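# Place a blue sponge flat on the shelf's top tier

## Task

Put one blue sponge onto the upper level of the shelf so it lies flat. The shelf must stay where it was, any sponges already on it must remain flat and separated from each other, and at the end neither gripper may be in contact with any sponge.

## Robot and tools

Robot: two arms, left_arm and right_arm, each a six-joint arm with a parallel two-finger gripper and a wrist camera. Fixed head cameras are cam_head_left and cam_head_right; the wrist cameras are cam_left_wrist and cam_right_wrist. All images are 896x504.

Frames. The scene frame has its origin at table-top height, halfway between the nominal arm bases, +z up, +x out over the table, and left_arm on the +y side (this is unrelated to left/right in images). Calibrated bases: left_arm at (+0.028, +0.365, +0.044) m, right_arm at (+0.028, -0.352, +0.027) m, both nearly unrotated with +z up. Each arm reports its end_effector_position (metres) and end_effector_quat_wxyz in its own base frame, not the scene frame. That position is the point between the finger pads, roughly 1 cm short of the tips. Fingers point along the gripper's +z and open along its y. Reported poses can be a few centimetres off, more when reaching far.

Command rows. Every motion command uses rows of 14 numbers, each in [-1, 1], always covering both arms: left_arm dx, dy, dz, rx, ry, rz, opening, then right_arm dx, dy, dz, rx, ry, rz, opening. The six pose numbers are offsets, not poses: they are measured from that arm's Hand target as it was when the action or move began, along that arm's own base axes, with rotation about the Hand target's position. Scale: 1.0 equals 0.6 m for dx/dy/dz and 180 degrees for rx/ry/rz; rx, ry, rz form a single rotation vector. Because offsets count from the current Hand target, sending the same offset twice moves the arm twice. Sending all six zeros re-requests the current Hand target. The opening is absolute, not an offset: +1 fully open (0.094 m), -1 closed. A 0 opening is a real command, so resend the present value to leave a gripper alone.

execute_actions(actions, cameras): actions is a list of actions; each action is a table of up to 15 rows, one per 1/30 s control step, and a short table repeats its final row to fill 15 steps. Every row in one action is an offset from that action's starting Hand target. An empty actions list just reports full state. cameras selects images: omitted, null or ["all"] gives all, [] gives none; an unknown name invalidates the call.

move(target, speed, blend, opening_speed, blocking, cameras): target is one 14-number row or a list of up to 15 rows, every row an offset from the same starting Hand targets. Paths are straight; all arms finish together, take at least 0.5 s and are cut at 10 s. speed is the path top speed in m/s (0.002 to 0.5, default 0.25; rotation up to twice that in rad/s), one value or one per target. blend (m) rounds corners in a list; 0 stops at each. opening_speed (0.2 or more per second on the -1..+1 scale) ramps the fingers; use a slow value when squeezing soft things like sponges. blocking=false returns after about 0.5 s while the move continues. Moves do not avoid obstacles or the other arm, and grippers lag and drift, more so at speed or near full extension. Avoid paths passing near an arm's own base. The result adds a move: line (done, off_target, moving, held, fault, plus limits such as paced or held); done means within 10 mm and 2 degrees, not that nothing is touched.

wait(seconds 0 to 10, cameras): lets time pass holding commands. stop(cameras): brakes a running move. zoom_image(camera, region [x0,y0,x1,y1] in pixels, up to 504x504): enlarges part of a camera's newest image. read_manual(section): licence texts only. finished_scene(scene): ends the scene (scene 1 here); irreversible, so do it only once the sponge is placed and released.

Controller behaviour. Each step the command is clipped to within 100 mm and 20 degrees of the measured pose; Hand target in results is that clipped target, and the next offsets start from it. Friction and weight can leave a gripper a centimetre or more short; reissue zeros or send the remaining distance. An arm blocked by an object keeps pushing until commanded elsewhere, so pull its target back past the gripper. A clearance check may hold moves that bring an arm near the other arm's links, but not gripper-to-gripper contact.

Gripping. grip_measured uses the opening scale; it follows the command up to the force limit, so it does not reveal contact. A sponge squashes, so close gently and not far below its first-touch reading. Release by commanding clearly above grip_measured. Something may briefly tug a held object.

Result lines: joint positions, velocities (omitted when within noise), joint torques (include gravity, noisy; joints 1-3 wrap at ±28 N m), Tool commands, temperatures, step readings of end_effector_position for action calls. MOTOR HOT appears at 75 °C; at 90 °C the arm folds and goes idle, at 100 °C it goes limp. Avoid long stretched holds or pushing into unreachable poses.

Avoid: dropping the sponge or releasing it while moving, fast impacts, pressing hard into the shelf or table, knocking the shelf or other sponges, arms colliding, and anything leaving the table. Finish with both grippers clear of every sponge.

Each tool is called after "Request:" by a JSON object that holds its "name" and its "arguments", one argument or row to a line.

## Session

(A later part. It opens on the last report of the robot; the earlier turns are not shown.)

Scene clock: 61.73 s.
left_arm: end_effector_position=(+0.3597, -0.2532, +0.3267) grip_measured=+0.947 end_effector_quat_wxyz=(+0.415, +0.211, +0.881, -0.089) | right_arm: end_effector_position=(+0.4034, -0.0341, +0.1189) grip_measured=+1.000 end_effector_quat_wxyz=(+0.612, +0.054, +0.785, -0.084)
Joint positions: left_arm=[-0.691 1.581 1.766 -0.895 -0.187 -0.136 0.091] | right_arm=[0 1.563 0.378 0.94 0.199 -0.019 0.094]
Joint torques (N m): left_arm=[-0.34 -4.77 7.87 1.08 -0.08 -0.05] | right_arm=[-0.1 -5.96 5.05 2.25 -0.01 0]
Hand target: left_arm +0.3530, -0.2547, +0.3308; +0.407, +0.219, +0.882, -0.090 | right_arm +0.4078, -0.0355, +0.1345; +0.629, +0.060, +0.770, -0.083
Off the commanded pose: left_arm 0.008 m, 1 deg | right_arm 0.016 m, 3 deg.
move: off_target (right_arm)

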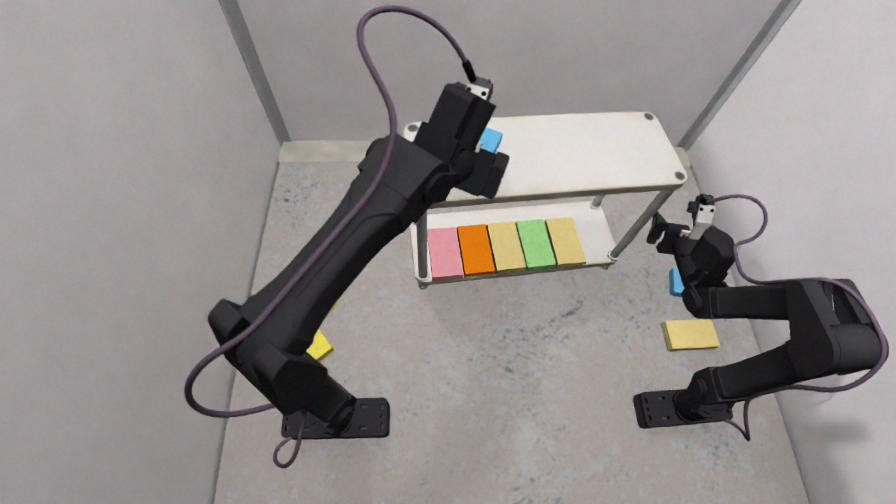

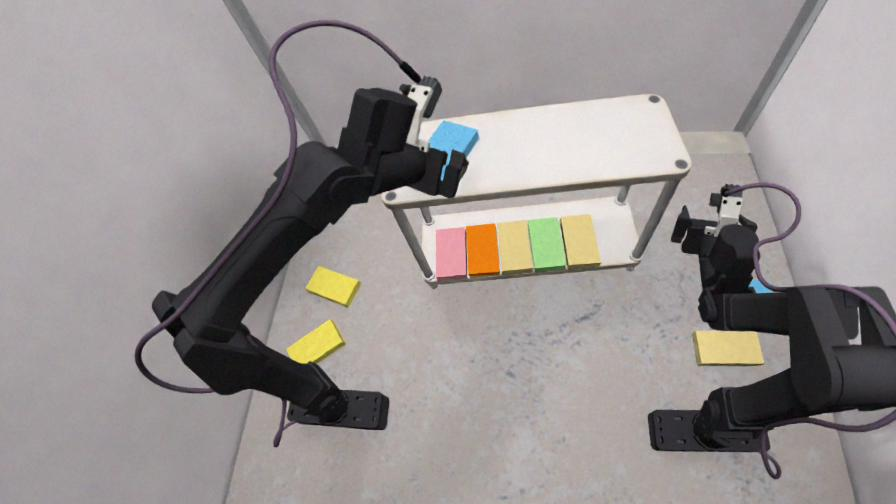

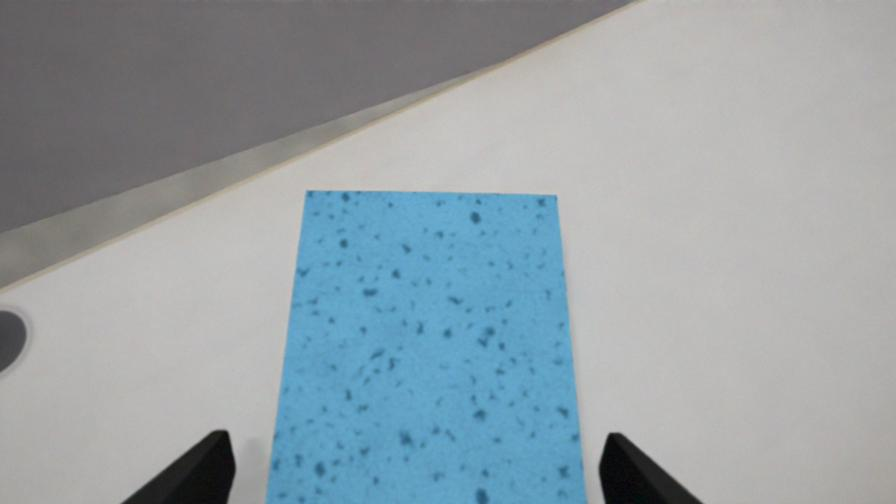

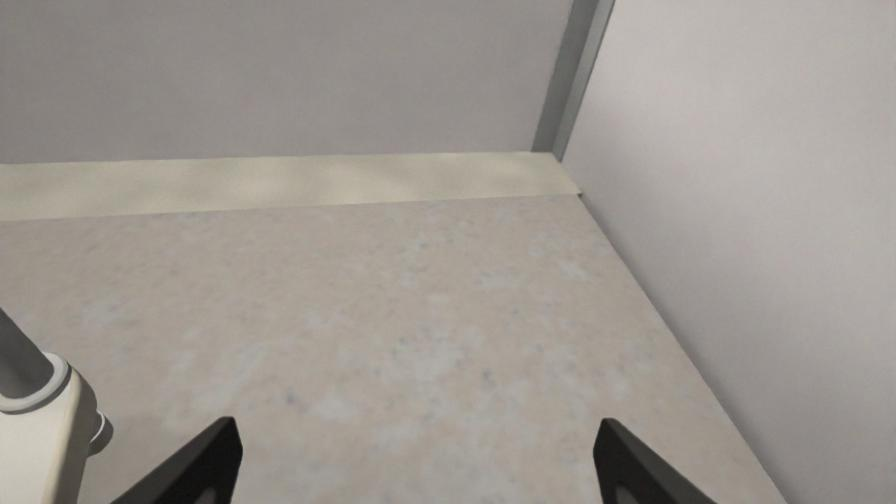

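Request:
{"name": "move", "arguments": {
  "target": [-0.12,0.066,0.14,0,0,0,0.95,0,0,0,0,0,0,1],
  "speed": 0.1
}}

Request:
{"name": "zoom_image", "arguments": {
  "camera": "cam_head_right",
  "region": [380, 80, 540, 220]
}}

Scene clock: 64.07 s.
left_arm: end_effector_position=(+0.2900, -0.2227, +0.3999) grip_measured=+0.947 end_effector_quat_wxyz=(+0.395, +0.226, +0.886, -0.090) | right_arm: end_effector_position=(+0.4034, -0.0341, +0.1189) grip_measured=+1.000 end_effector_quat_wxyz=(+0.612, +0.054, +0.785, -0.084)
Joint positions: left_arm=[-0.76 1.552 2.138 -1.343 -0.211 -0.169 0.091] | right_arm=[0 1.563 0.378 0.94 0.199 -0.019 0.094]
Joint torques (N m): left_arm=[-0.5 -4.56 7.42 1.13 -0.29 -0.09] | right_arm=[-0.1 -5.96 5.05 2.25 -0.01 0]
Hand target: left_arm +0.2810, -0.2151, +0.4148; +0.407, +0.219, +0.882, -0.090 | right_arm +0.4078, -0.0355, +0.1345; +0.629, +0.060, +0.770, -0.083
Off the commanded pose: left_arm 0.019 m, 2 deg | right_arm 0.016 m, 3 deg.
move: off_target (left_arm, right_arm)

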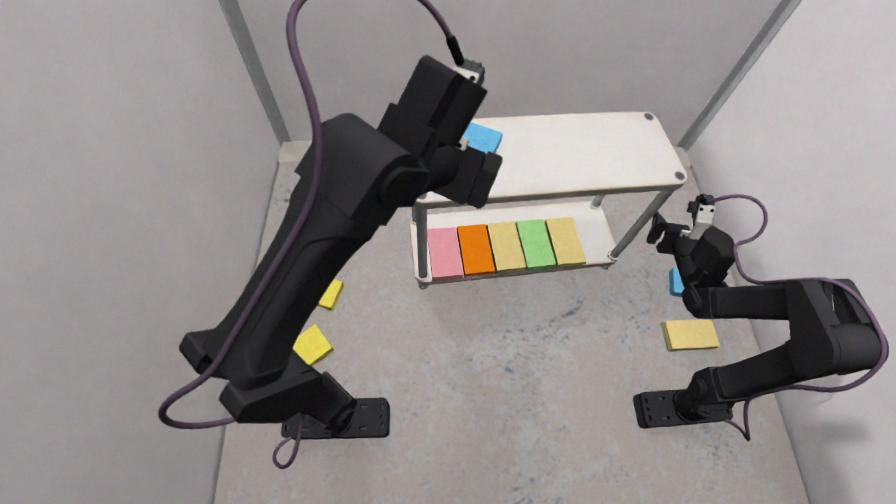

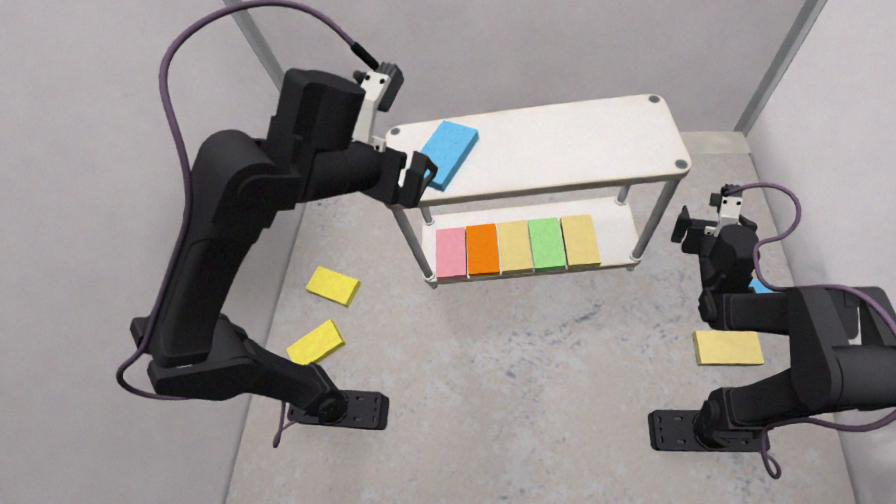

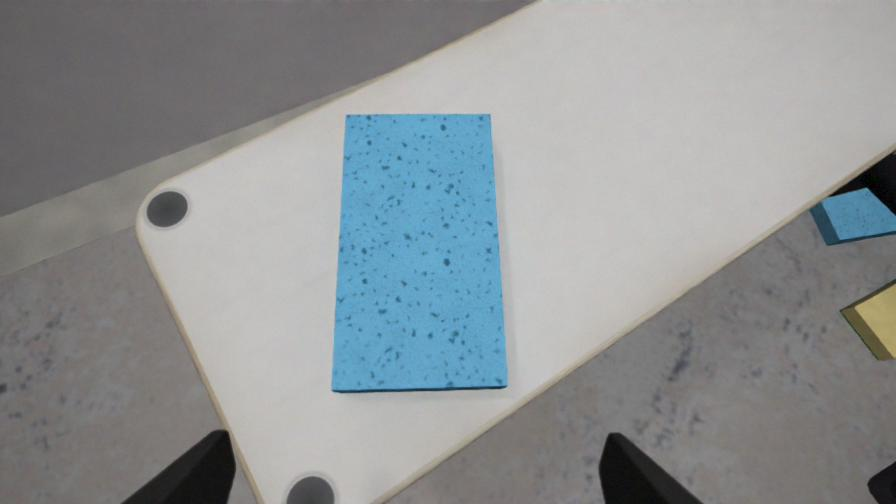

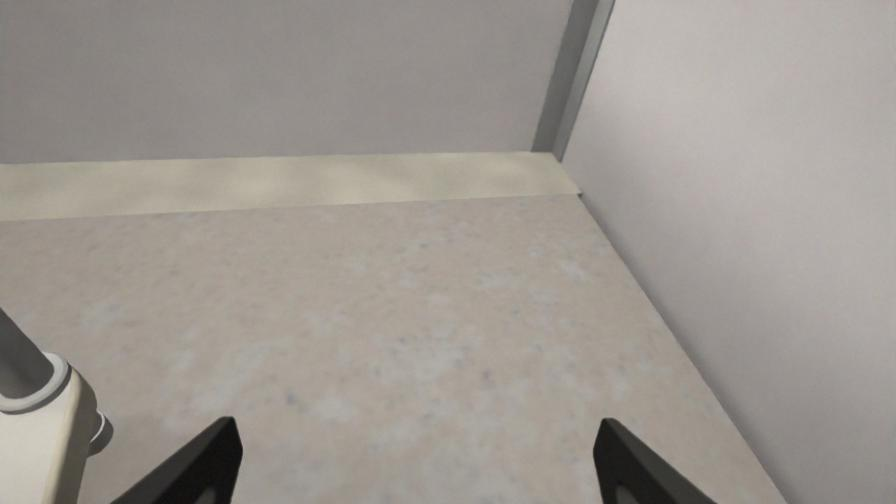

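Scaled by 3.150 from the camera's 896x504 image, which has a finer 1280x720 frame.

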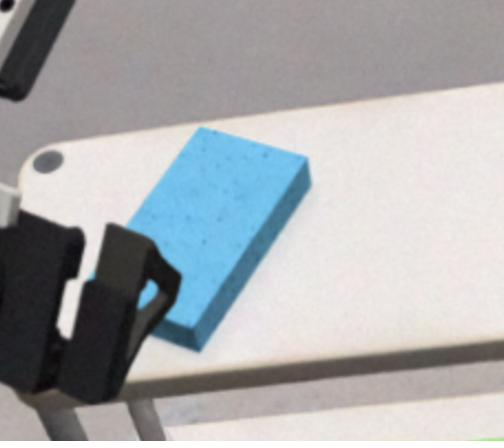

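Request:
{"name": "finished_scene", "arguments": {
  "scene": 2
}}

The scene is finished: the task was done.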